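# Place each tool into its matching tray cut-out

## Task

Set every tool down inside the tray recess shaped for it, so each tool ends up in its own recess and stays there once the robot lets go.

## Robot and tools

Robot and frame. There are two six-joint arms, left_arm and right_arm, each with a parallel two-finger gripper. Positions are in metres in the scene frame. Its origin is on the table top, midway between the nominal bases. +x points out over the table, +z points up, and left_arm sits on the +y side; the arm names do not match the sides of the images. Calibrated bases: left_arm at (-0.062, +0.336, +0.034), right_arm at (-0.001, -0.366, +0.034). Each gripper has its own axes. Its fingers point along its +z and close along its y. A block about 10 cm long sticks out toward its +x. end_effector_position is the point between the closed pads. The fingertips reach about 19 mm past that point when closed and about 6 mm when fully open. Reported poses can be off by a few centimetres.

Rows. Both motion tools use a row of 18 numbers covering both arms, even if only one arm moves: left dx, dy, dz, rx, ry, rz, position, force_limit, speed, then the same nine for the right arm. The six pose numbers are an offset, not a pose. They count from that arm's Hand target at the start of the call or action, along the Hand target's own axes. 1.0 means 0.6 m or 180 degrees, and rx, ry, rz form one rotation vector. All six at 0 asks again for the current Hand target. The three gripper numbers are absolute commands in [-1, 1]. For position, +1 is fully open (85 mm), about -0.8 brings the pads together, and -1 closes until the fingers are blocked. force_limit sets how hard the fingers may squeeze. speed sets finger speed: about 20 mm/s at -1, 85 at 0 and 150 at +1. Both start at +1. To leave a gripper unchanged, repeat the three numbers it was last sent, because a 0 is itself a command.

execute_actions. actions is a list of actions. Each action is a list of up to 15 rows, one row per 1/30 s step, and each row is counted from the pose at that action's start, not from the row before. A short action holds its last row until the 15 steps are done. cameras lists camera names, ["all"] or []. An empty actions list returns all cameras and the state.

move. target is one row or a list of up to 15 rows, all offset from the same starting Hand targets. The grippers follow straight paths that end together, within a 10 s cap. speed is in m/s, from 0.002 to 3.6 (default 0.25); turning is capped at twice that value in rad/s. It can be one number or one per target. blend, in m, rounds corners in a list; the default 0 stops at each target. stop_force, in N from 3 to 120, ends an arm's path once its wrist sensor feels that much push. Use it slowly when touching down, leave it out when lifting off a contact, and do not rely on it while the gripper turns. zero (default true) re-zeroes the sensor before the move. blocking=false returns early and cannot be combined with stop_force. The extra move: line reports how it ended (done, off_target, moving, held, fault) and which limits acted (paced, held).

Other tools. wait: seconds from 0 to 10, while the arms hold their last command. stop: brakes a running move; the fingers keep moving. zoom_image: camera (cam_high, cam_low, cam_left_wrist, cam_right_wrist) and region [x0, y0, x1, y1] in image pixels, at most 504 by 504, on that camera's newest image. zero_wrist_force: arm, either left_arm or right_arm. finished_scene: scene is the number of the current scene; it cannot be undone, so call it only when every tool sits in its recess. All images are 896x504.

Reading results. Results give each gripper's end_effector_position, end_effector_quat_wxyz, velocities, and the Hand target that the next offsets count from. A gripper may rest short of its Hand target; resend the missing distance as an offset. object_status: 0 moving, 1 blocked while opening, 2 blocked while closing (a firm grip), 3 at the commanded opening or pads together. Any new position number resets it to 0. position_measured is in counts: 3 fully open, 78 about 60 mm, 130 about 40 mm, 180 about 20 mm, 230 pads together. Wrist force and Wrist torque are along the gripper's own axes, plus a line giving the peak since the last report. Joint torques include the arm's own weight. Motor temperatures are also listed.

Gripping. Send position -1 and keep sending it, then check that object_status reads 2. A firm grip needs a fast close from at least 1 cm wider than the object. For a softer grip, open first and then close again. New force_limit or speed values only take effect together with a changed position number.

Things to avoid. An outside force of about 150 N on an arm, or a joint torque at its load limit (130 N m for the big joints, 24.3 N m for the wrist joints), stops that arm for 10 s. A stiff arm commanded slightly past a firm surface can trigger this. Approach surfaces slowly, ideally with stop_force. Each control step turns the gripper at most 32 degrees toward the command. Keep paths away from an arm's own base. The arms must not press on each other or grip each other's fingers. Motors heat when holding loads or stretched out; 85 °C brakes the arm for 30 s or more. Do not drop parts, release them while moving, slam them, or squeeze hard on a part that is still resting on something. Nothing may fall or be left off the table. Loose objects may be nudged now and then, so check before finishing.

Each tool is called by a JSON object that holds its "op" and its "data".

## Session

{"op": "execute_actions", "data": {"actions": []}}

Scene clock: 0.00 s.
left_arm: end_effector_position=(+0.9161, +0.3247, +0.2020) position_measured=3 object_status=3 end_effector_quat_wxyz=(-0.169, +0.885, -0.079, +0.427) | right_arm: end_effector_position=(+0.2486, -0.3684, +0.1084) position_measured=3 object_status=3 end_effector_quat_wxyz=(-0.563, +0.126, +0.749, +0.326)
Joint positions: left_arm=[-0.267 -0.607 1.039 -2.879 -1.129 -3.017] | right_arm=[3.062 -2.088 -2.006 -2.001 2.184 -0.25]
Joint velocities: within noise
Joint torques (N m): no reading
Motor temperatures (°C): left_arm=[37 27 30 38 38 36] | right_arm=[29 27 30 39 35 35]
Wrist force (N): no reading
Wrist torque (N m): no reading
Wrist force, peak (N): no reading
Hand target: left_arm +0.9161, +0.3247, +0.2020; -0.169, +0.885, -0.079, +0.427 | right_arm +0.2486, -0.3684, +0.1084; -0.563, +0.126, +0.749, +0.326
Tool commands: left_gripper/position=+1.0 left_gripper/force_limit=+1.0 left_gripper/speed=+1.0 right_gripper/position=+1.0 right_gripper/force_limit=+1.0 right_gripper/speed=+1.0

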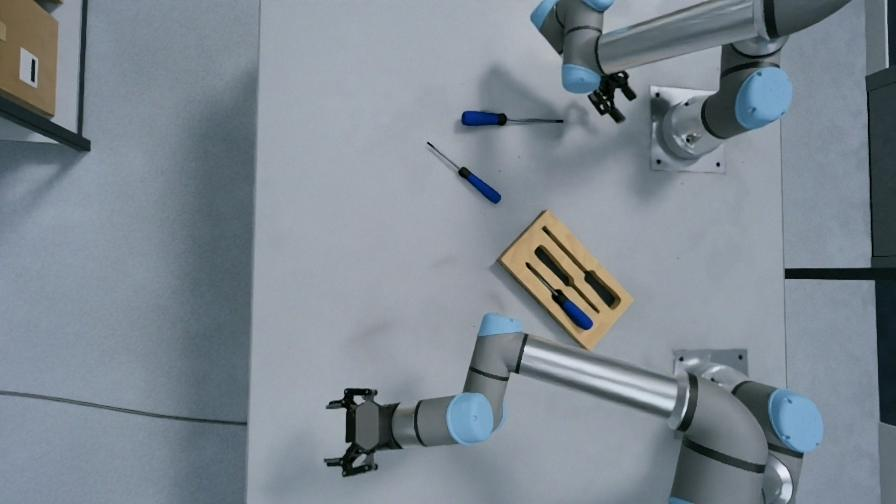

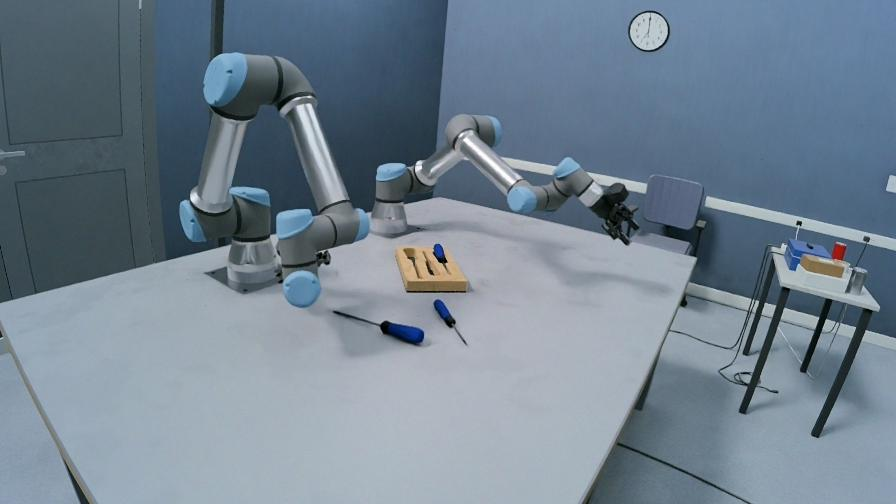

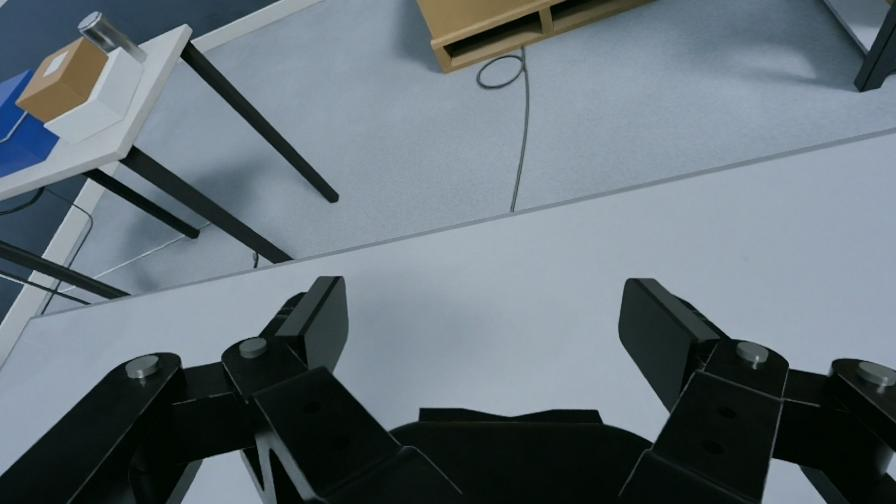

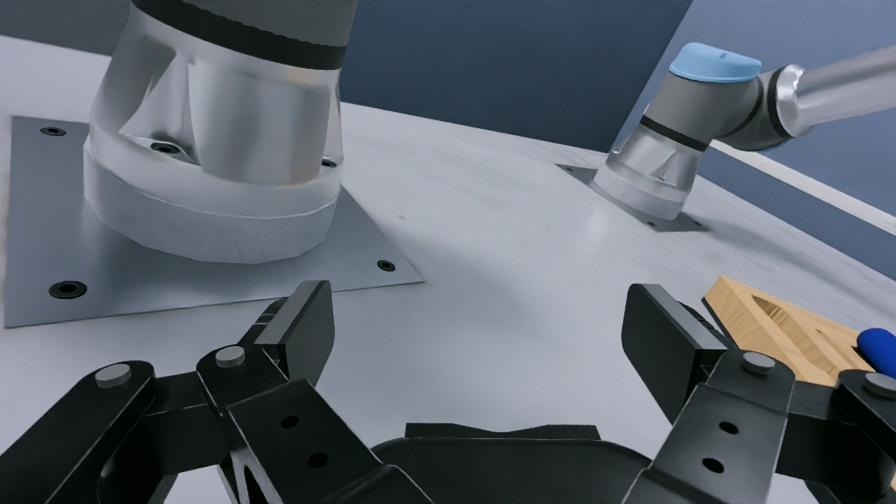

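{"op": "zoom_image", "data": {"camera": "cam_high", "region": [490, 200, 640, 355]}}

{"op": "zoom_image", "data": {"camera": "cam_high", "region": [420, 90, 580, 220]}}

{"op": "zoom_image", "data": {"camera": "cam_low", "region": [380, 230, 490, 350]}}

Scaled by 3.252 from the camera's 896x504 image, which has a finer 1280x720 frame.

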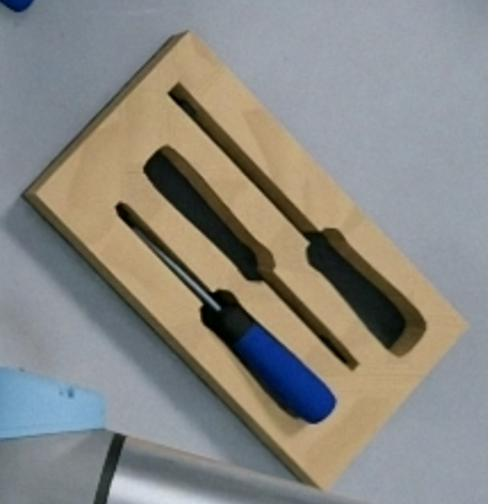

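Scaled by 3.150 from the camera's 896x504 image, which has a finer 1280x720 frame.

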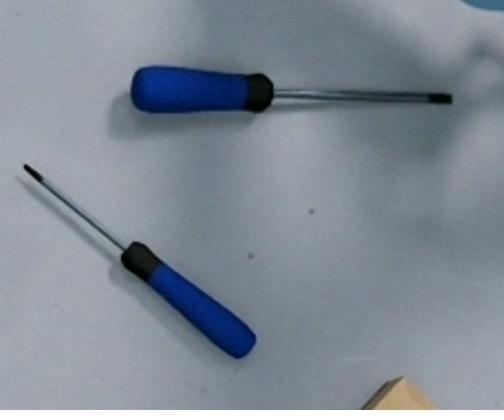

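Scaled by 4.200 from the camera's 896x504 image, which has a finer 1280x720 frame.

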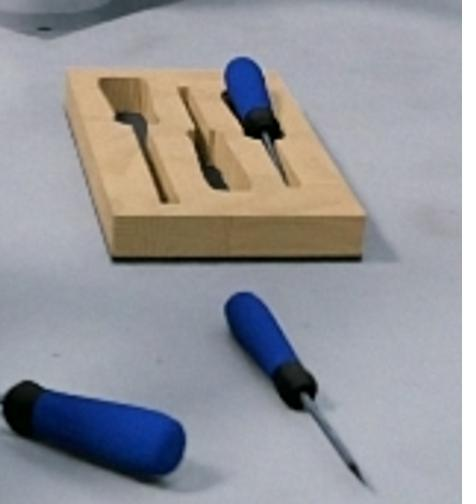

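{"op": "move", "data": {"target": [[0,0,0,0,0,0,1,1,1,0.2379,0.2711,-0.1257,0,0,0,1,1,1],[0,0,0,0,0,0,1,1,1,0.2533,0.4177,-0.2443,0.158,-0.422,0,1,1,1]], "blend": [0.03,0]}}

{"op": "move", "data": {"target": [-0.3483,0.3657,-0.8667,-0.1363,-0.2713,0,1,1,1,0,0,0,0,0,0,1,1,1], "speed": 0.4, "cameras": ["all"]}}

Scene clock: 53.60 s.
left_arm: end_effector_position=(+0.9161, +0.3247, +0.2020) position_measured=3 object_status=3 end_effector_quat_wxyz=(-0.169, +0.885, -0.079, +0.427) | right_arm: end_effector_position=(+0.4487, -0.2987, +0.3584) position_measured=3 object_status=3 end_effector_quat_wxyz=(-0.001, +0.166, +0.986, +0.001)
Joint positions: left_arm=[-0.267 -0.607 1.039 -2.879 -1.129 -3.017] | right_arm=[3.575 -1.438 -1.709 -1.567 1.573 0.776]
Joint torques (N m): left_arm=[-1.11 -60.96 -23.21 -3.48 0.54 -0.2] | right_arm=[12.63 24.29 18.55 5.6 -2.02 2.27]
Wrist force (N): left_arm=[0.1 0.0 -0.1] | right_arm=[-0.7 1.3 1.2]
Wrist torque (N m): left_arm=[0.00 -0.02 0.00] | right_arm=[-0.15 -0.13 0.30]
Wrist force, peak (N): left_arm=[0.2 0.3 0.1] | right_arm=[-0.7 1.5 1.4]
Hand target: left_arm +0.9161, +0.3247, +0.2020; -0.169, +0.885, -0.079, +0.427 | right_arm +0.4487, -0.2987, +0.3584; -0.001, +0.166, +0.986, +0.001
Off the commanded pose: left_arm 0.000 m, 0 deg | right_arm 0.000 m, 0 deg.
move: done

Scene clock: 55.90 s.
left_arm: end_effector_position=(+0.3807, +0.0590, +0.2701) position_measured=3 object_status=3 end_effector_quat_wxyz=(-0.001, +0.996, -0.088, +0.000) | right_arm: end_effector_position=(+0.4487, -0.2987, +0.3584) position_measured=3 object_status=3 end_effector_quat_wxyz=(-0.001, +0.166, +0.986, +0.001)
Joint positions: left_arm=[-0.822 -1.513 1.753 -1.81 -1.57 -3.782] | right_arm=[3.575 -1.438 -1.709 -1.567 1.573 0.777]
Joint torques (N m): left_arm=[-14.46 -33.6 -15.14 -0.23 -2.54 -3.33] | right_arm=[13.1 25.66 17.34 5.33 -2.2 2.08]
Wrist force (N): left_arm=[-1.1 1.5 -0.6] | right_arm=[-0.4 1.4 1.2]
Wrist torque (N m): left_arm=[0.15 -0.26 -0.06] | right_arm=[-0.14 -0.17 0.30]
Wrist force, peak (N): left_arm=[-2.7 2.6 -1.0] | right_arm=[-0.8 1.5 1.3]
Hand target: left_arm +0.3804, +0.0589, +0.2702; -0.001, +0.996, -0.088, +0.000 | right_arm +0.4487, -0.2987, +0.3584; -0.001, +0.166, +0.986, +0.001
Off the commanded pose: left_arm 0.000 m, 0 deg | right_arm 0.000 m, 0 deg.
move: done

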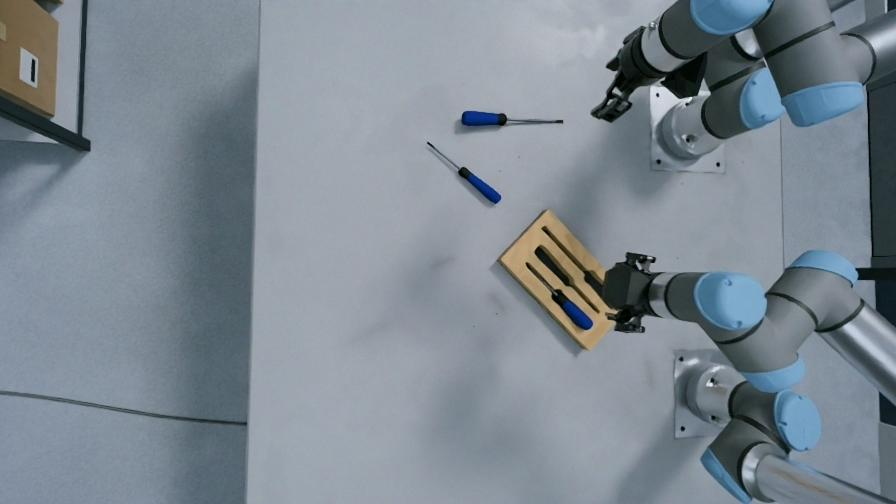

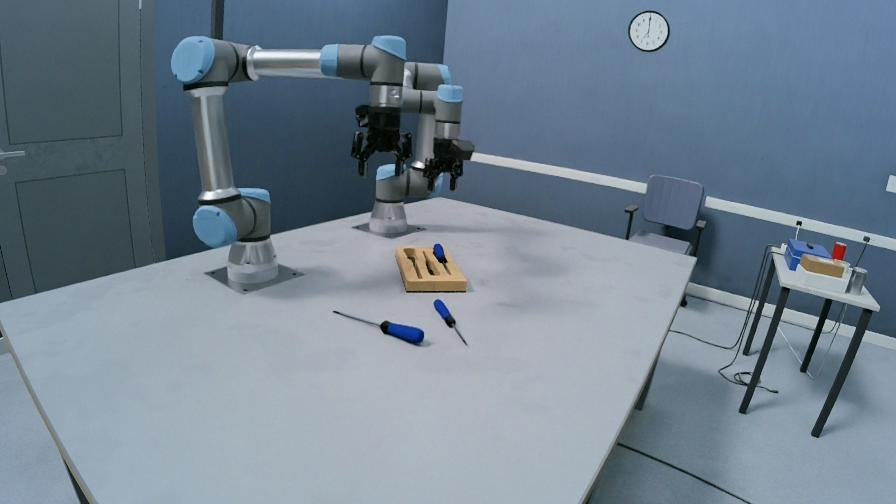

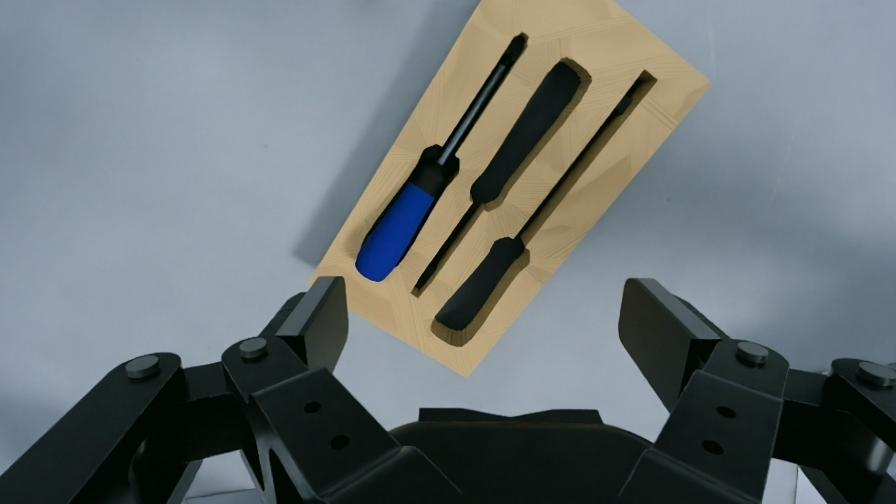

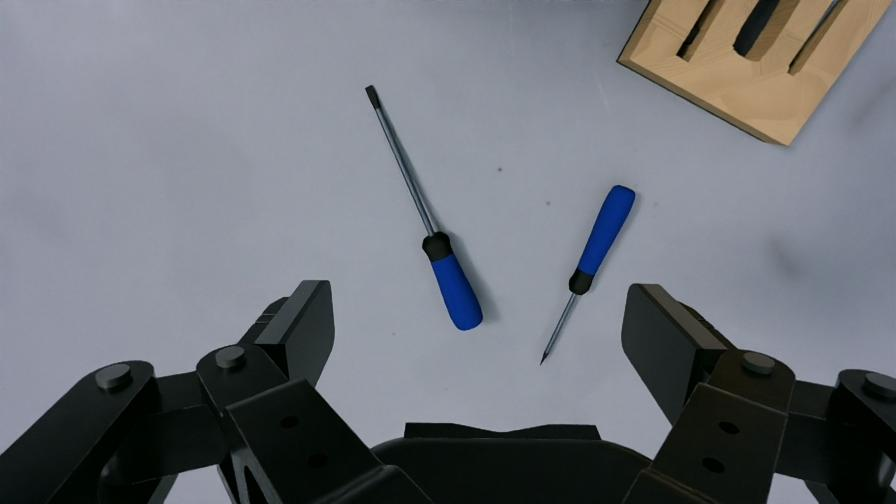

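{"op": "zoom_image", "data": {"camera": "cam_left_wrist", "region": [300, 0, 720, 380]}}

{"op": "zoom_image", "data": {"camera": "cam_right_wrist", "region": [340, 60, 660, 380]}}

Scaled by 1.200 from the camera's 896x504 image, which has a finer 1280x720 frame.

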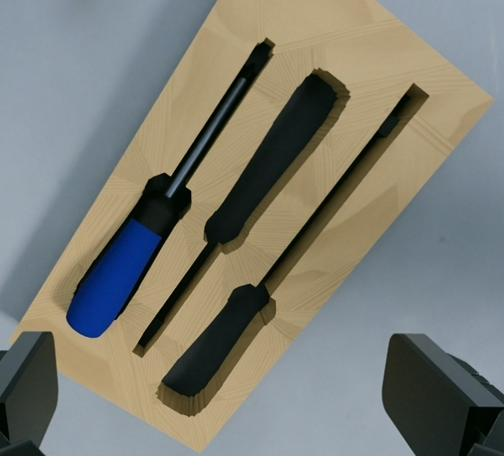

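Scaled by 1.575 from the camera's 896x504 image, which has a finer 1280x720 frame.

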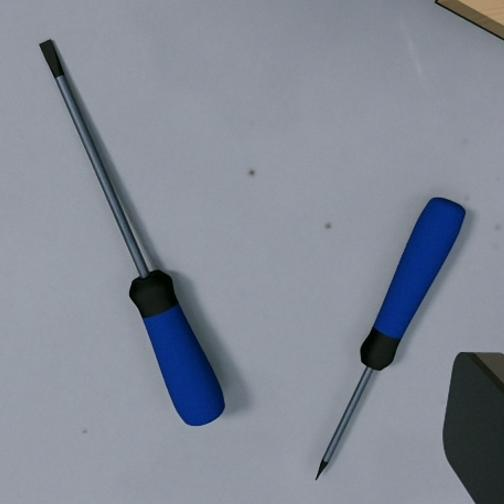

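{"op": "move", "data": {"target": [0,0,0,0,0,0,1,1,1,-0.233,0.2212,0.23,0,0,0.108,1,1,1], "cameras": ["cam_high","cam_right_wrist"]}}

{"op": "zoom_image", "data": {"camera": "cam_right_wrist", "region": [340, 0, 560, 504]}}

Scene clock: 85.47 s.
left_arm: end_effector_position=(+0.3804, +0.0589, +0.2702) position_measured=3 object_status=3 end_effector_quat_wxyz=(-0.001, +0.996, -0.088, +0.000) | right_arm: end_effector_position=(+0.6240, -0.2188, +0.2203) position_measured=3 object_status=3 end_effector_quat_wxyz=(-0.001, +0.330, +0.944, +0.001)
Joint positions: left_arm=[-0.822 -1.514 1.753 -1.809 -1.57 -3.782] | right_arm=[3.57 -1.941 -1.497 -1.274 1.573 1.111]
Joint torques (N m): left_arm=[-14.31 -33.52 -13.51 -0.44 -2.51 -2.93] | right_arm=[-13.25 35.03 31.12 0.4 1.54 2.09]
Wrist force (N): left_arm=[-0.9 1.7 -0.5] | right_arm=[-0.4 1.8 1.2]
Wrist torque (N m): left_arm=[0.18 -0.28 -0.06] | right_arm=[-0.09 -0.17 0.31]
Wrist force, peak (N): left_arm=[-1.2 1.9 -0.6] | right_arm=[-0.9 2.7 2.2]
Hand target: left_arm +0.3804, +0.0589, +0.2702; -0.001, +0.996, -0.088, +0.000 | right_arm +0.6241, -0.2188, +0.2203; -0.001, +0.330, +0.944, +0.001
Off the commanded pose: left_arm 0.000 m, 0 deg | right_arm 0.000 m, 0 deg.
move: done
Images, in order (width x height): cam_high 896x504, cam_right_wrist 896x504.

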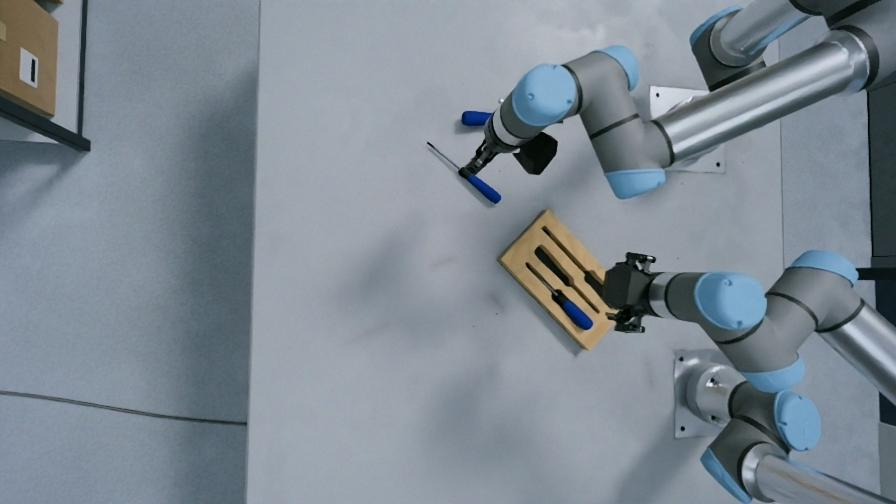

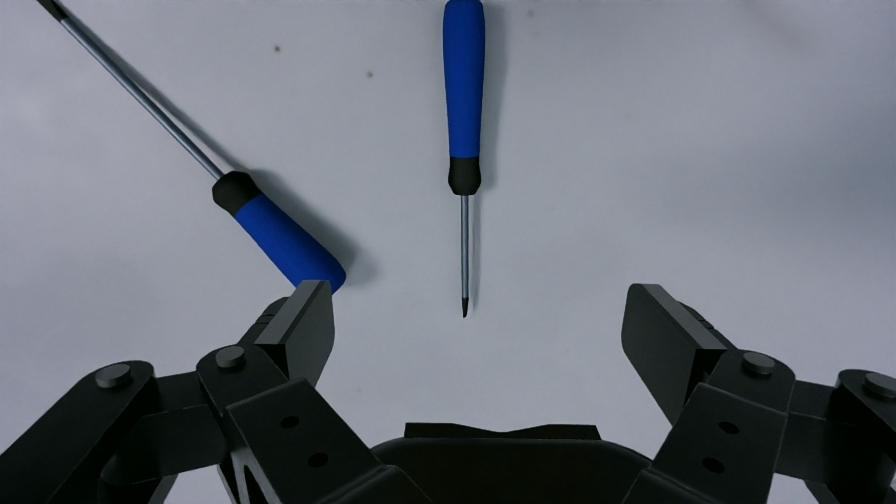

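Scaled by 1.000.

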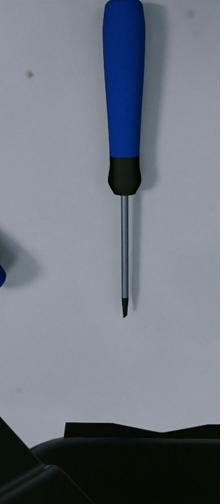

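{"op": "move", "data": {"target": [0,0,0,0,0,0,1,1,1,0.08,0,0,0,0,0,1,1,1], "cameras": ["cam_right_wrist"]}}

{"op": "zoom_image", "data": {"camera": "cam_high", "region": [410, 120, 520, 220]}}

Scene clock: 96.20 s.
left_arm: end_effector_position=(+0.3804, +0.0589, +0.2702) position_measured=3 object_status=3 end_effector_quat_wxyz=(-0.001, +0.996, -0.088, +0.000) | right_arm: end_effector_position=(+0.5867, -0.1890, +0.2204) position_measured=3 object_status=3 end_effector_quat_wxyz=(-0.001, +0.330, +0.944, +0.001)
Joint positions: left_arm=[-0.822 -1.514 1.753 -1.809 -1.57 -3.782] | right_arm=[3.641 -1.876 -1.587 -1.25 1.573 1.182]
Joint torques (N m): left_arm=[-13.98 -35 -14.82 -0.14 -2.5 -2.84] | right_arm=[12.66 45.27 13.9 5.24 -2.03 2.55]
Wrist force (N): left_arm=[-0.8 1.8 -0.4] | right_arm=[-0.7 1.6 1.4]
Wrist torque (N m): left_arm=[0.20 -0.29 -0.06] | right_arm=[-0.11 -0.13 0.30]
Wrist force, peak (N): left_arm=[-1.0 1.9 -0.7] | right_arm=[-1.7 1.2 1.4]
Hand target: left_arm +0.3804, +0.0589, +0.2702; -0.001, +0.996, -0.088, +0.000 | right_arm +0.5865, -0.1889, +0.2204; -0.001, +0.330, +0.944, +0.001
Off the commanded pose: left_arm 0.000 m, 0 deg | right_arm 0.000 m, 0 deg.
move: done
Images, in order (width x height): cam_right_wrist 896x504.

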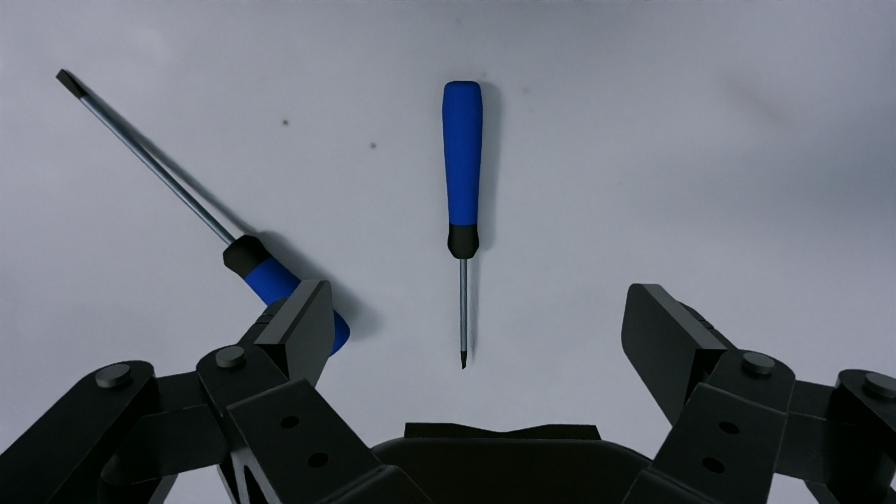

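This scene's latest camera images include none from cam_high. They are from: cam_right_wrist. cam_high's image comes with the result of a call that names it in "cameras".

{"op": "move", "data": {"target": [0,0,0,0,0,0,1,1,1,0,-0.0025,0.2,0,0,-0.0072,0.05,-0.3,-0.5], "cameras": ["cam_right_wrist"]}}

Scene clock: 126.27 s.
left_arm: end_effector_position=(+0.3804, +0.0589, +0.2702) position_measured=3 object_status=3 end_effector_quat_wxyz=(-0.001, +0.996, -0.088, +0.000) | right_arm: end_effector_position=(+0.5854, -0.1899, +0.1005) position_measured=123 object_status=0 end_effector_quat_wxyz=(-0.001, +0.319, +0.948, +0.001)
Joint positions: left_arm=[-0.822 -1.514 1.753 -1.809 -1.57 -3.782] | right_arm=[3.641 -2 -1.752 -0.961 1.573 1.159]
Joint torques (N m): left_arm=[-12.5 -34.47 -14.6 -0.33 -2.28 -2.84] | right_arm=[-13.53 30.73 13.97 5.16 -2.01 -1.96]
Wrist force (N): left_arm=[-0.9 1.6 -0.4] | right_arm=[-0.7 1.4 1.2]
Wrist torque (N m): left_arm=[0.16 -0.27 -0.06] | right_arm=[-0.12 -0.12 0.48]
Wrist force, peak (N): left_arm=[-1.3 1.6 -0.7] | right_arm=[-0.6 1.1 2.9]
Hand target: left_arm +0.3804, +0.0589, +0.2702; -0.001, +0.996, -0.088, +0.000 | right_arm +0.5854, -0.1899, +0.1004; -0.001, +0.319, +0.948, +0.001
Off the commanded pose: left_arm 0.000 m, 0 deg | right_arm 0.000 m, 0 deg.
move: done
Images, in order (width x height): cam_right_wrist 896x504.

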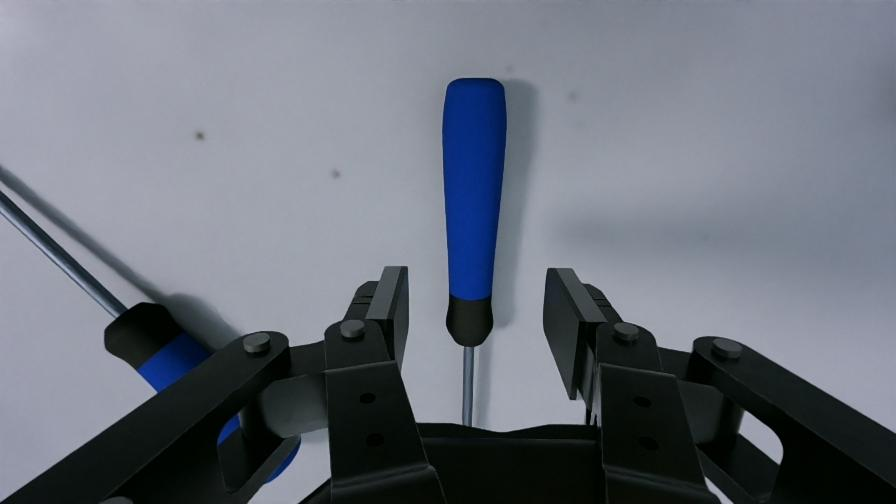

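{"op": "move", "data": {"target": [0,0,0,0,0,0,1,1,1,0,0.0015,0.1307,0,0,0,0.05,-0.3,-0.5], "speed": 0.15}}

{"op": "move", "data": {"target": [0,0,0,0,0,0,1,1,1,0,0,0,0,0,0,-1,-0.5,-1]}}

{"op": "move", "data": {"target": [0,0,0,0,0,0,1,1,1,0,0,-0.15,0,0,0,-1,-0.5,-1], "speed": 0.12, "cameras": ["cam_high","cam_low","cam_right_wrist"]}}

{"op": "zoom_image", "data": {"camera": "cam_low", "region": [380, 200, 520, 360]}}

Scene clock: 134.73 s.
left_arm: end_effector_position=(+0.3804, +0.0589, +0.2702) position_measured=3 object_status=3 end_effector_quat_wxyz=(-0.001, +0.996, -0.088, +0.000) | right_arm: end_effector_position=(+0.5858, -0.1890, +0.0221) position_measured=123 object_status=3 end_effector_quat_wxyz=(-0.001, +0.319, +0.948, +0.001)
Joint positions: left_arm=[-0.822 -1.514 1.753 -1.809 -1.57 -3.782] | right_arm=[3.642 -2.123 -1.808 -0.781 1.573 1.16]
Joint torques (N m): left_arm=[-14.69 -33.03 -14.05 -0.22 -2.2 -2.56] | right_arm=[4.15 32.9 11.56 5.6 0.48 -0.34]
Wrist force (N): left_arm=[-1.0 1.8 -0.6] | right_arm=[-0.4 1.5 1.2]
Wrist torque (N m): left_arm=[0.20 -0.27 -0.06] | right_arm=[-0.13 -0.19 0.34]
Wrist force, peak (N): left_arm=[-1.1 1.8 -0.6] | right_arm=[-0.5 1.5 2.2]
Hand target: left_arm +0.3804, +0.0589, +0.2702; -0.001, +0.996, -0.088, +0.000 | right_arm +0.5859, -0.1890, +0.0220; -0.001, +0.319, +0.948, +0.001
Off the commanded pose: left_arm 0.000 m, 0 deg | right_arm 0.000 m, 0 deg.
move: done

Scene clock: 136.00 s.
left_arm: end_effector_position=(+0.3804, +0.0589, +0.2702) position_measured=3 object_status=3 end_effector_quat_wxyz=(-0.001, +0.996, -0.088, +0.000) | right_arm: end_effector_position=(+0.5859, -0.1890, +0.0220) position_measured=173 object_status=0 end_effector_quat_wxyz=(-0.001, +0.319, +0.948, +0.001)
Joint positions: left_arm=[-0.822 -1.514 1.753 -1.809 -1.57 -3.782] | right_arm=[3.642 -2.124 -1.808 -0.781 1.573 1.16]
Joint torques (N m): left_arm=[-14.02 -33.96 -14.05 -0.33 -2.13 -2.58] | right_arm=[-9.79 33.65 11.88 4.92 0.54 -1.69]
Wrist force (N): left_arm=[-1.2 1.6 -0.6] | right_arm=[0.4 1.7 -2.3]
Wrist torque (N m): left_arm=[0.17 -0.24 -0.06] | right_arm=[-0.13 -0.12 0.34]
Wrist force, peak (N): left_arm=[-0.9 1.8 -0.6] | right_arm=[0.8 2.1 -2.2]
Hand target: left_arm +0.3804, +0.0589, +0.2702; -0.001, +0.996, -0.088, +0.000 | right_arm +0.5859, -0.1890, +0.0220; -0.001, +0.319, +0.948, +0.001
Off the commanded pose: left_arm 0.000 m, 0 deg | right_arm 0.000 m, 0 deg.
move: done

Scene clock: 137.37 s.
left_arm: end_effector_position=(+0.3804, +0.0589, +0.2702) position_measured=3 object_status=3 end_effector_quat_wxyz=(-0.001, +0.996, -0.088, +0.000) | right_arm: end_effector_position=(+0.5860, -0.1892, +0.1118) position_measured=173 object_status=2 end_effector_quat_wxyz=(-0.001, +0.319, +0.948, +0.001)
Joint positions: left_arm=[-0.822 -1.514 1.753 -1.809 -1.57 -3.782] | right_arm=[3.641 -1.987 -1.738 -0.988 1.573 1.16]
Joint torques (N m): left_arm=[-12.44 -33.5 -15.24 -0.43 -2.06 -2.69] | right_arm=[1.68 45.47 29.29 0.77 -2 1.25]
Wrist force (N): left_arm=[-0.9 1.6 -0.7] | right_arm=[-0.7 1.3 1.6]
Wrist torque (N m): left_arm=[0.17 -0.29 -0.06] | right_arm=[-0.15 -0.12 0.38]
Wrist force, peak (N): left_arm=[-1.2 1.9 -0.4] | right_arm=[0.7 1.8 -2.7]
Hand target: left_arm +0.3804, +0.0589, +0.2702; -0.001, +0.996, -0.088, +0.000 | right_arm +0.5860, -0.1892, +0.1120; -0.001, +0.319, +0.948, +0.001
Off the commanded pose: left_arm 0.000 m, 0 deg | right_arm 0.000 m, 0 deg.
move: done
Images, in order (width x height): cam_high 896x504, cam_low 896x504, cam_right_wrist 896x504.

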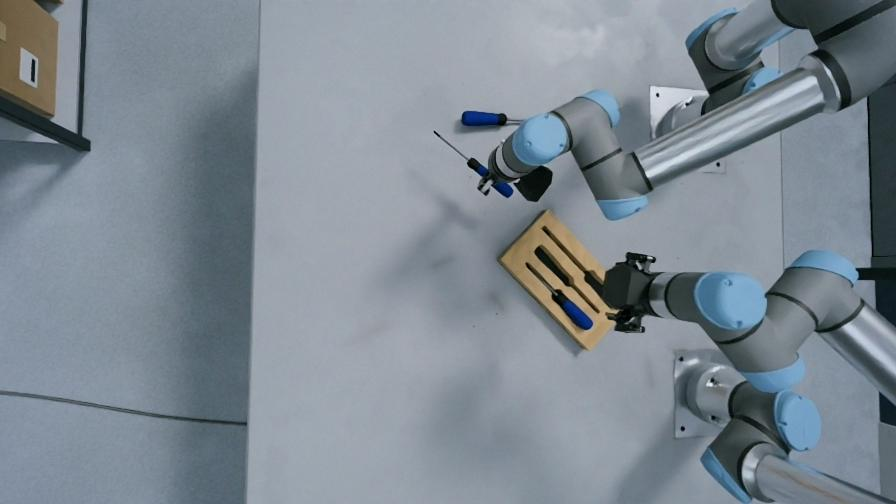

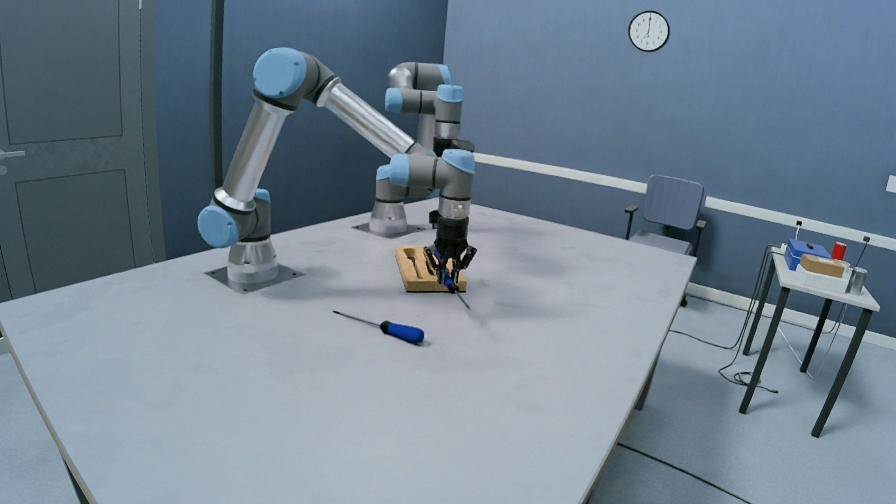

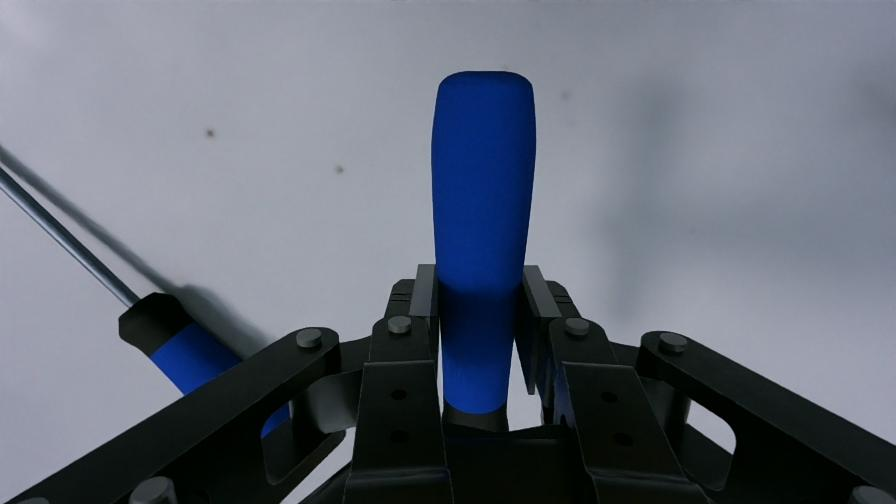

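Scaled by 3.150 from the camera's 896x504 image, which has a finer 1280x720 frame.

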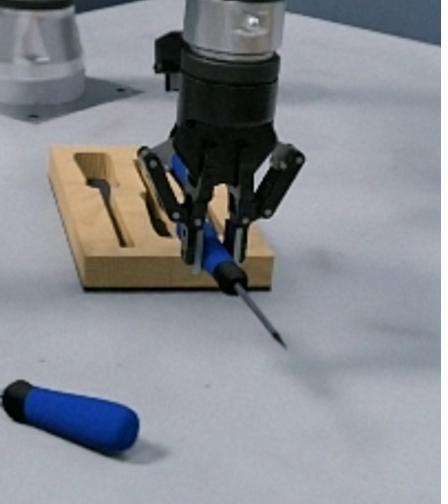

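{"op": "move", "data": {"target": [-0.2547,-0.4794,-0.2167,0,0,0,1,1,1,0,0,-0.23,0,0,0,-1,-0.5,-1]}}

{"op": "move", "data": {"target": [0,0,0,0,0,0,1,1,1,0.4421,0.0727,0,0,0,-0.962,-1,-0.5,-1], "speed": 0.3, "cameras": ["cam_high","cam_right_wrist"]}}

{"op": "zoom_image", "data": {"camera": "cam_high", "region": [490, 200, 640, 355]}}

Scene clock: 154.50 s.
left_arm: end_effector_position=(+0.2807, +0.3687, +0.4005) position_measured=3 object_status=3 end_effector_quat_wxyz=(-0.001, +0.996, -0.088, +0.000) | right_arm: end_effector_position=(+0.5862, -0.1894, +0.2499) position_measured=173 object_status=2 end_effector_quat_wxyz=(-0.001, +0.319, +0.948, +0.001)
Joint positions: left_arm=[-0.307 -1.977 1.794 -1.388 -1.57 -3.267] | right_arm=[3.641 -1.855 -1.536 -1.321 1.573 1.159]
Joint torques (N m): left_arm=[11 -0.36 -32.13 -0.7 -2.58 3.01] | right_arm=[-12.97 43.75 31 0.32 1.27 -1.95]
Wrist force (N): left_arm=[-1.1 1.4 -0.3] | right_arm=[-0.5 1.3 1.8]
Wrist torque (N m): left_arm=[0.16 -0.27 -0.18] | right_arm=[-0.16 -0.14 0.45]
Wrist force, peak (N): left_arm=[0.1 2.9 0.1] | right_arm=[-0.7 1.5 2.6]
Hand target: left_arm +0.2807, +0.3688, +0.4006; -0.001, +0.996, -0.088, +0.000 | right_arm +0.5862, -0.1894, +0.2500; -0.001, +0.319, +0.948, +0.001
Off the commanded pose: left_arm 0.000 m, 0 deg | right_arm 0.000 m, 0 deg.
move: done

Scene clock: 160.27 s.
left_arm: end_effector_position=(+0.2807, +0.3688, +0.4006) position_measured=3 object_status=3 end_effector_quat_wxyz=(-0.001, +0.996, -0.088, +0.000) | right_arm: end_effector_position=(+0.4014, +0.0058, +0.2505) position_measured=173 object_status=2 end_effector_quat_wxyz=(-0.001, +0.927, -0.375, -0.001)
Joint positions: left_arm=[-0.307 -1.977 1.794 -1.388 -1.57 -3.267] | right_arm=[4.121 -1.701 -1.725 -1.286 1.573 -1.382]
Joint torques (N m): left_arm=[11.64 -0.21 -32.63 -0.49 -2.77 3.18] | right_arm=[14.1 23.42 30.34 4.15 1.71 -2.13]
Wrist force (N): left_arm=[-1.1 1.6 -0.6] | right_arm=[-0.7 1.6 2.0]
Wrist torque (N m): left_arm=[0.20 -0.27 -0.18] | right_arm=[-0.13 -0.10 0.46]
Wrist force, peak (N): left_arm=[-1.2 2.0 -0.8] | right_arm=[-1.1 1.8 1.9]
Hand target: left_arm +0.2807, +0.3688, +0.4006; -0.001, +0.996, -0.088, +0.000 | right_arm +0.4014, +0.0058, +0.2505; +0.000, +0.927, -0.375, -0.001
Off the commanded pose: left_arm 0.000 m, 0 deg | right_arm 0.000 m, 0 deg.
move: done
Images, in order (width x height): cam_high 896x504, cam_right_wrist 896x504.

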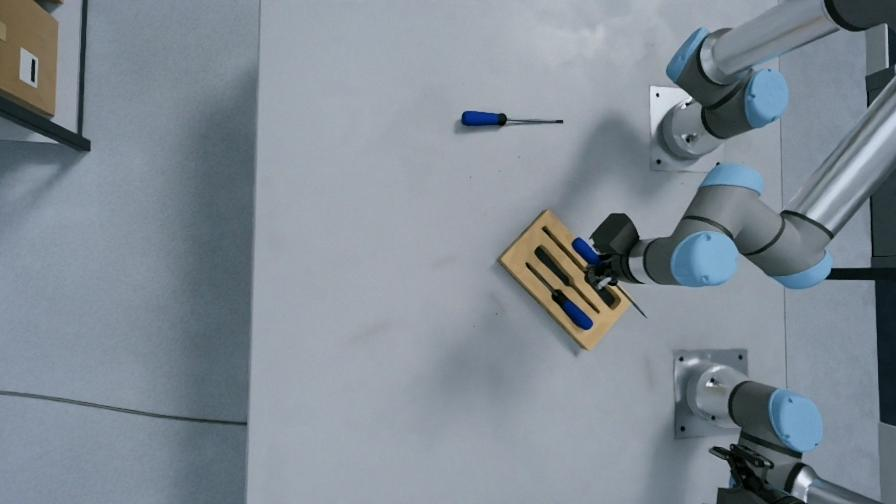

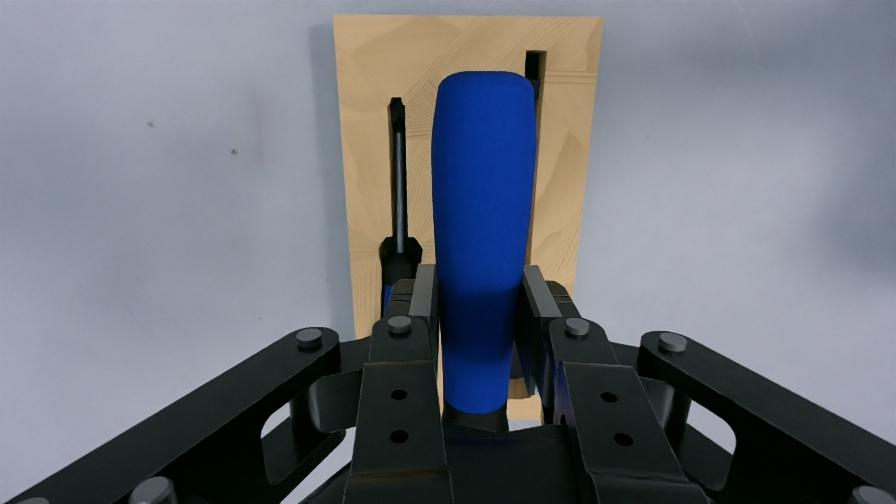

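Scaled by 3.252 from the camera's 896x504 image, which has a finer 1280x720 frame.

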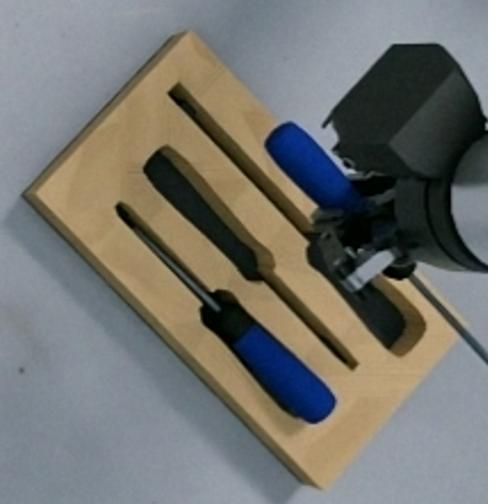

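{"op": "move", "data": {"target": [0,0,0,0,0,0,1,1,1,0,-0.12,0,0,0,0,-1,-0.5,-1], "cameras": ["cam_right_wrist"]}}

{"op": "zoom_image", "data": {"camera": "cam_right_wrist", "region": [420, 0, 740, 420]}}

Scene clock: 166.20 s.
left_arm: end_effector_position=(+0.2807, +0.3688, +0.4006) position_measured=3 object_status=3 end_effector_quat_wxyz=(-0.001, +0.996, -0.088, +0.000) | right_arm: end_effector_position=(+0.4514, +0.0575, +0.2505) position_measured=173 object_status=2 end_effector_quat_wxyz=(-0.001, +0.927, -0.375, -0.001)
Joint positions: left_arm=[-0.307 -1.977 1.794 -1.388 -1.57 -3.267] | right_arm=[4.099 -1.869 -1.517 -1.326 1.573 -1.405]
Joint torques (N m): left_arm=[11.22 0.35 -33.79 -0.29 -2.84 3.23] | right_arm=[-12.95 30.27 29.5 0.11 1.88 -1.89]
Wrist force (N): left_arm=[-1.0 1.6 -0.7] | right_arm=[-0.8 1.6 1.7]
Wrist torque (N m): left_arm=[0.18 -0.29 -0.18] | right_arm=[-0.12 -0.08 0.47]
Wrist force, peak (N): left_arm=[-1.4 1.7 -0.7] | right_arm=[-1.0 2.8 1.8]
Hand target: left_arm +0.2807, +0.3688, +0.4006; -0.001, +0.996, -0.088, +0.000 | right_arm +0.4515, +0.0576, +0.2505; +0.000, +0.927, -0.375, -0.001
Off the commanded pose: left_arm 0.000 m, 0 deg | right_arm 0.000 m, 0 deg.
move: done
Images, in order (width x height): cam_right_wrist 896x504.

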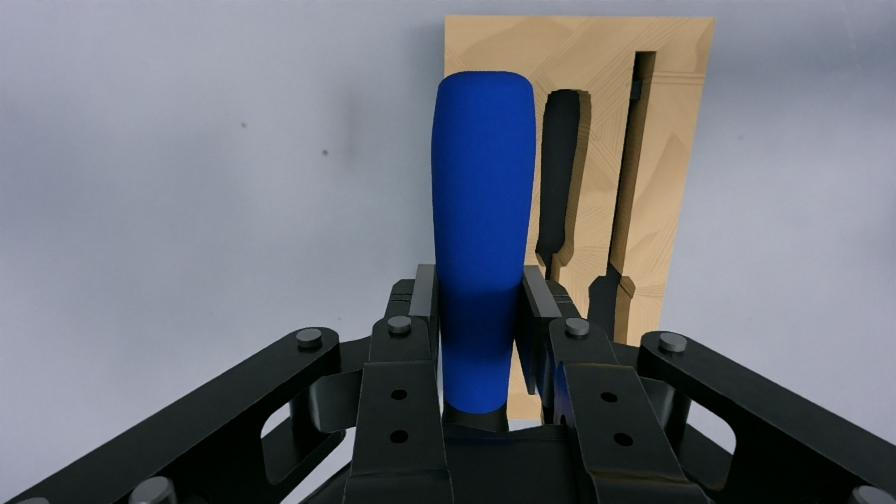

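Scaled by 1.200 from the camera's 896x504 image, which has a finer 1280x720 frame.

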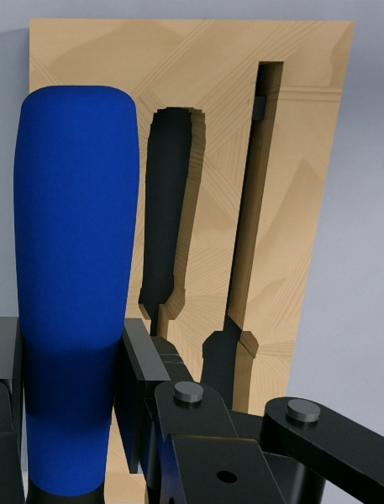

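{"op": "move", "data": {"target": [[0,0,0,0,0,0,1,1,1,-0.0108,0.1158,0,0,0,0,-1,-0.5,-1],[0,0,0,0,0,0,1,1,1,-0.0108,0.1158,0.2758,0,0,0,-1,-0.5,-1]], "blend": [0.02,0], "speed": 0.2, "cameras": ["cam_high","cam_right_wrist","cam_low"]}}

{"op": "zoom_image", "data": {"camera": "cam_high", "region": [490, 200, 640, 355]}}

{"op": "zoom_image", "data": {"camera": "cam_low", "region": [380, 200, 490, 310]}}

Scene clock: 183.27 s.
left_arm: end_effector_position=(+0.2807, +0.3688, +0.4006) position_measured=3 object_status=3 end_effector_quat_wxyz=(-0.001, +0.996, -0.088, +0.000) | right_arm: end_effector_position=(+0.3982, +0.0124, +0.0852) position_measured=173 object_status=2 end_effector_quat_wxyz=(+0.000, +0.927, -0.375, -0.001)
Joint positions: left_arm=[-0.307 -1.977 1.794 -1.388 -1.57 -3.267] | right_arm=[4.133 -1.899 -1.955 -0.858 1.573 -1.371]
Joint torques (N m): left_arm=[10.89 0.67 -33.05 -0.34 -2.69 3.08] | right_arm=[-13.26 24.72 13.52 5.65 -2.17 -1.9]
Wrist force (N): left_arm=[-1.2 1.6 -0.6] | right_arm=[-0.8 1.5 1.7]
Wrist torque (N m): left_arm=[0.20 -0.26 -0.18] | right_arm=[-0.12 -0.09 0.40]
Wrist force, peak (N): left_arm=[-1.4 1.7 -0.7] | right_arm=[-0.7 1.6 3.2]
Hand target: left_arm +0.2807, +0.3688, +0.4006; -0.001, +0.996, -0.088, +0.000 | right_arm +0.3983, +0.0124, +0.0851; +0.000, +0.927, -0.375, -0.001
Off the commanded pose: left_arm 0.000 m, 0 deg | right_arm 0.000 m, 0 deg.
move: done
Images, in order (width x height): cam_high 896x504, cam_low 896x504, cam_right_wrist 896x504.

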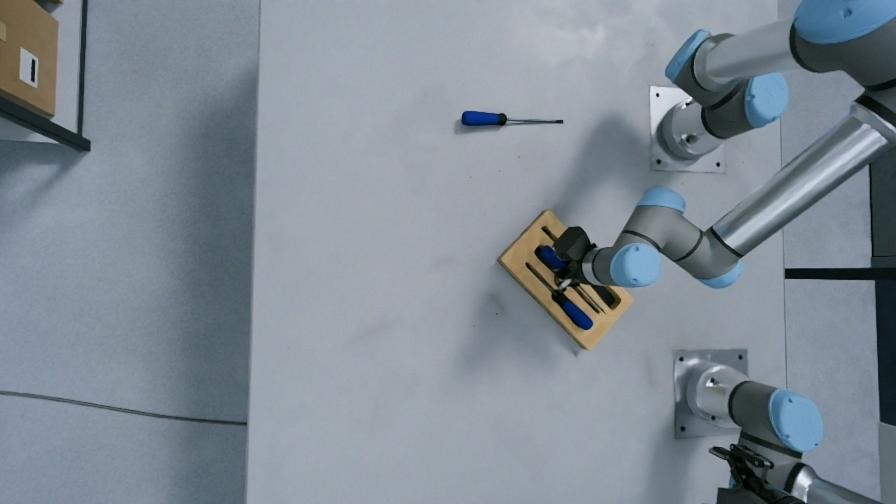

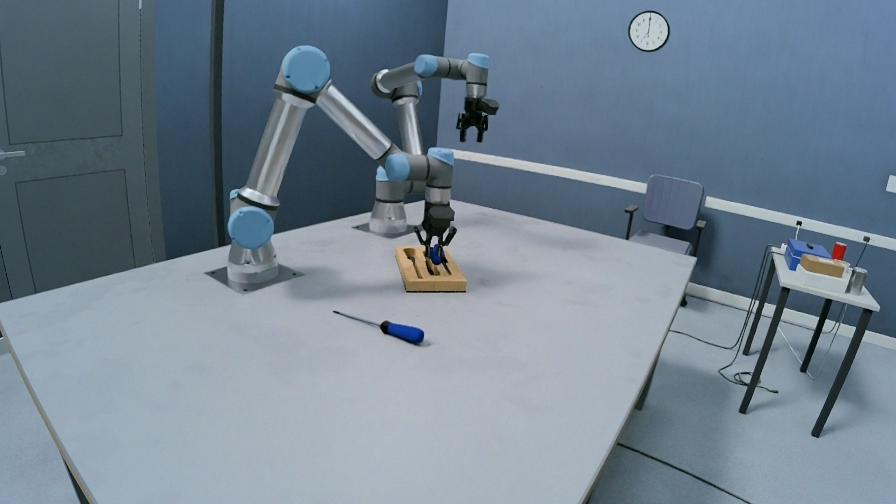

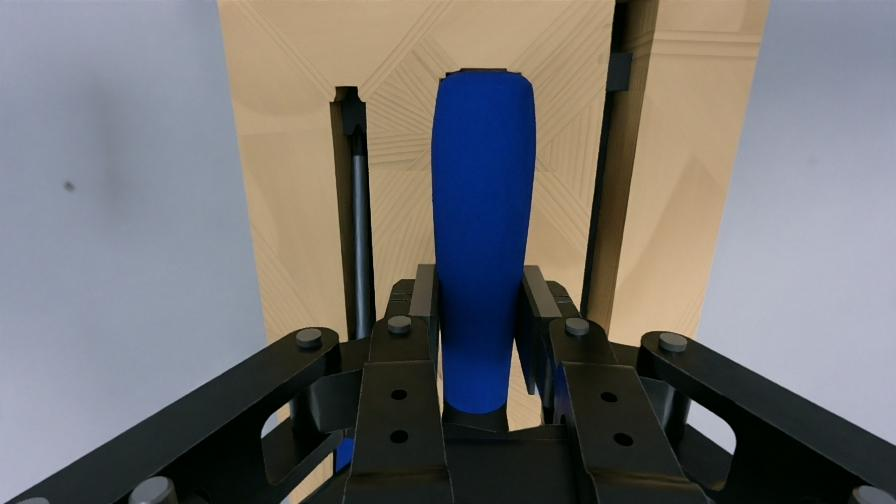

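Scaled by 3.252 from the camera's 896x504 image, which has a finer 1280x720 frame.

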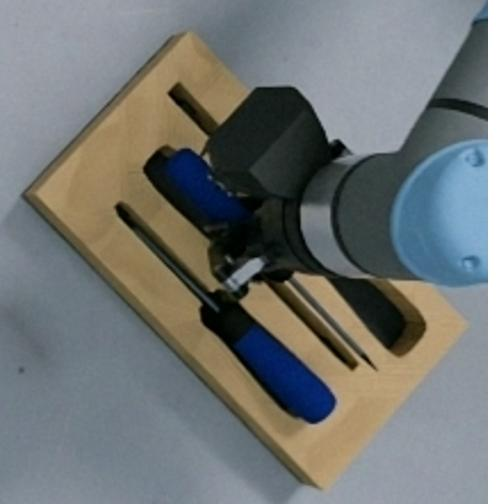

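Scaled by 4.582 from the camera's 896x504 image, which has a finer 1280x720 frame.

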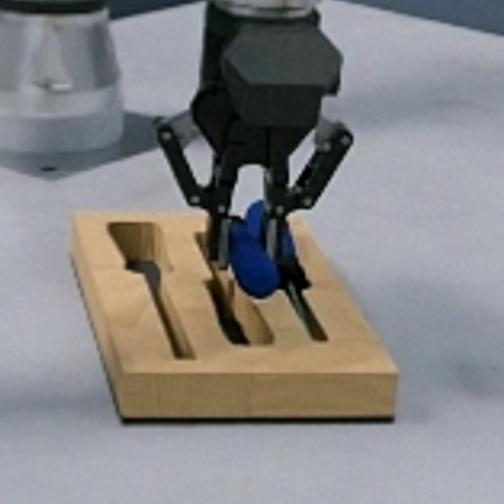

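{"op": "zoom_image", "data": {"camera": "cam_right_wrist", "region": [400, 40, 570, 140]}}

{"op": "zoom_image", "data": {"camera": "cam_right_wrist", "region": [310, 60, 400, 340]}}

Scaled by 2.965 from the camera's 896x504 image, which has a finer 1280x720 frame.

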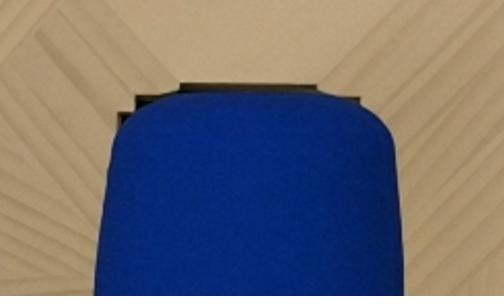

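Scaled by 1.800 from the camera's 896x504 image, which has a finer 1280x720 frame.

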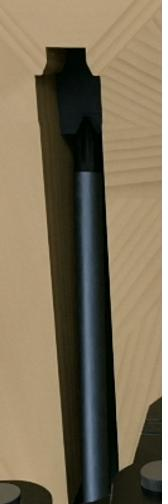

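{"op": "zoom_image", "data": {"camera": "cam_right_wrist", "region": [320, 70, 390, 170]}}

{"op": "zoom_image", "data": {"camera": "cam_right_wrist", "region": [570, 0, 670, 140]}}

Scaled by 5.040 from the camera's 896x504 image, which has a finer 1280x720 frame.

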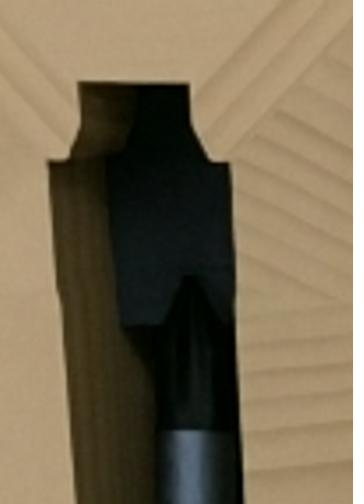

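Scaled by 3.600 from the camera's 896x504 image, which has a finer 1280x720 frame.

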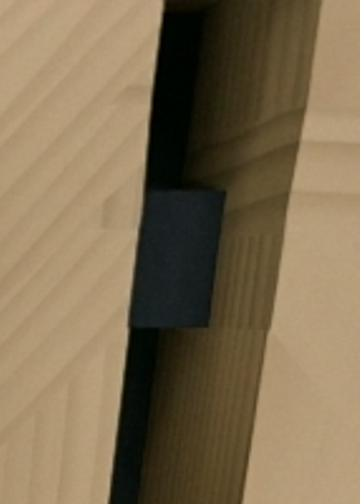

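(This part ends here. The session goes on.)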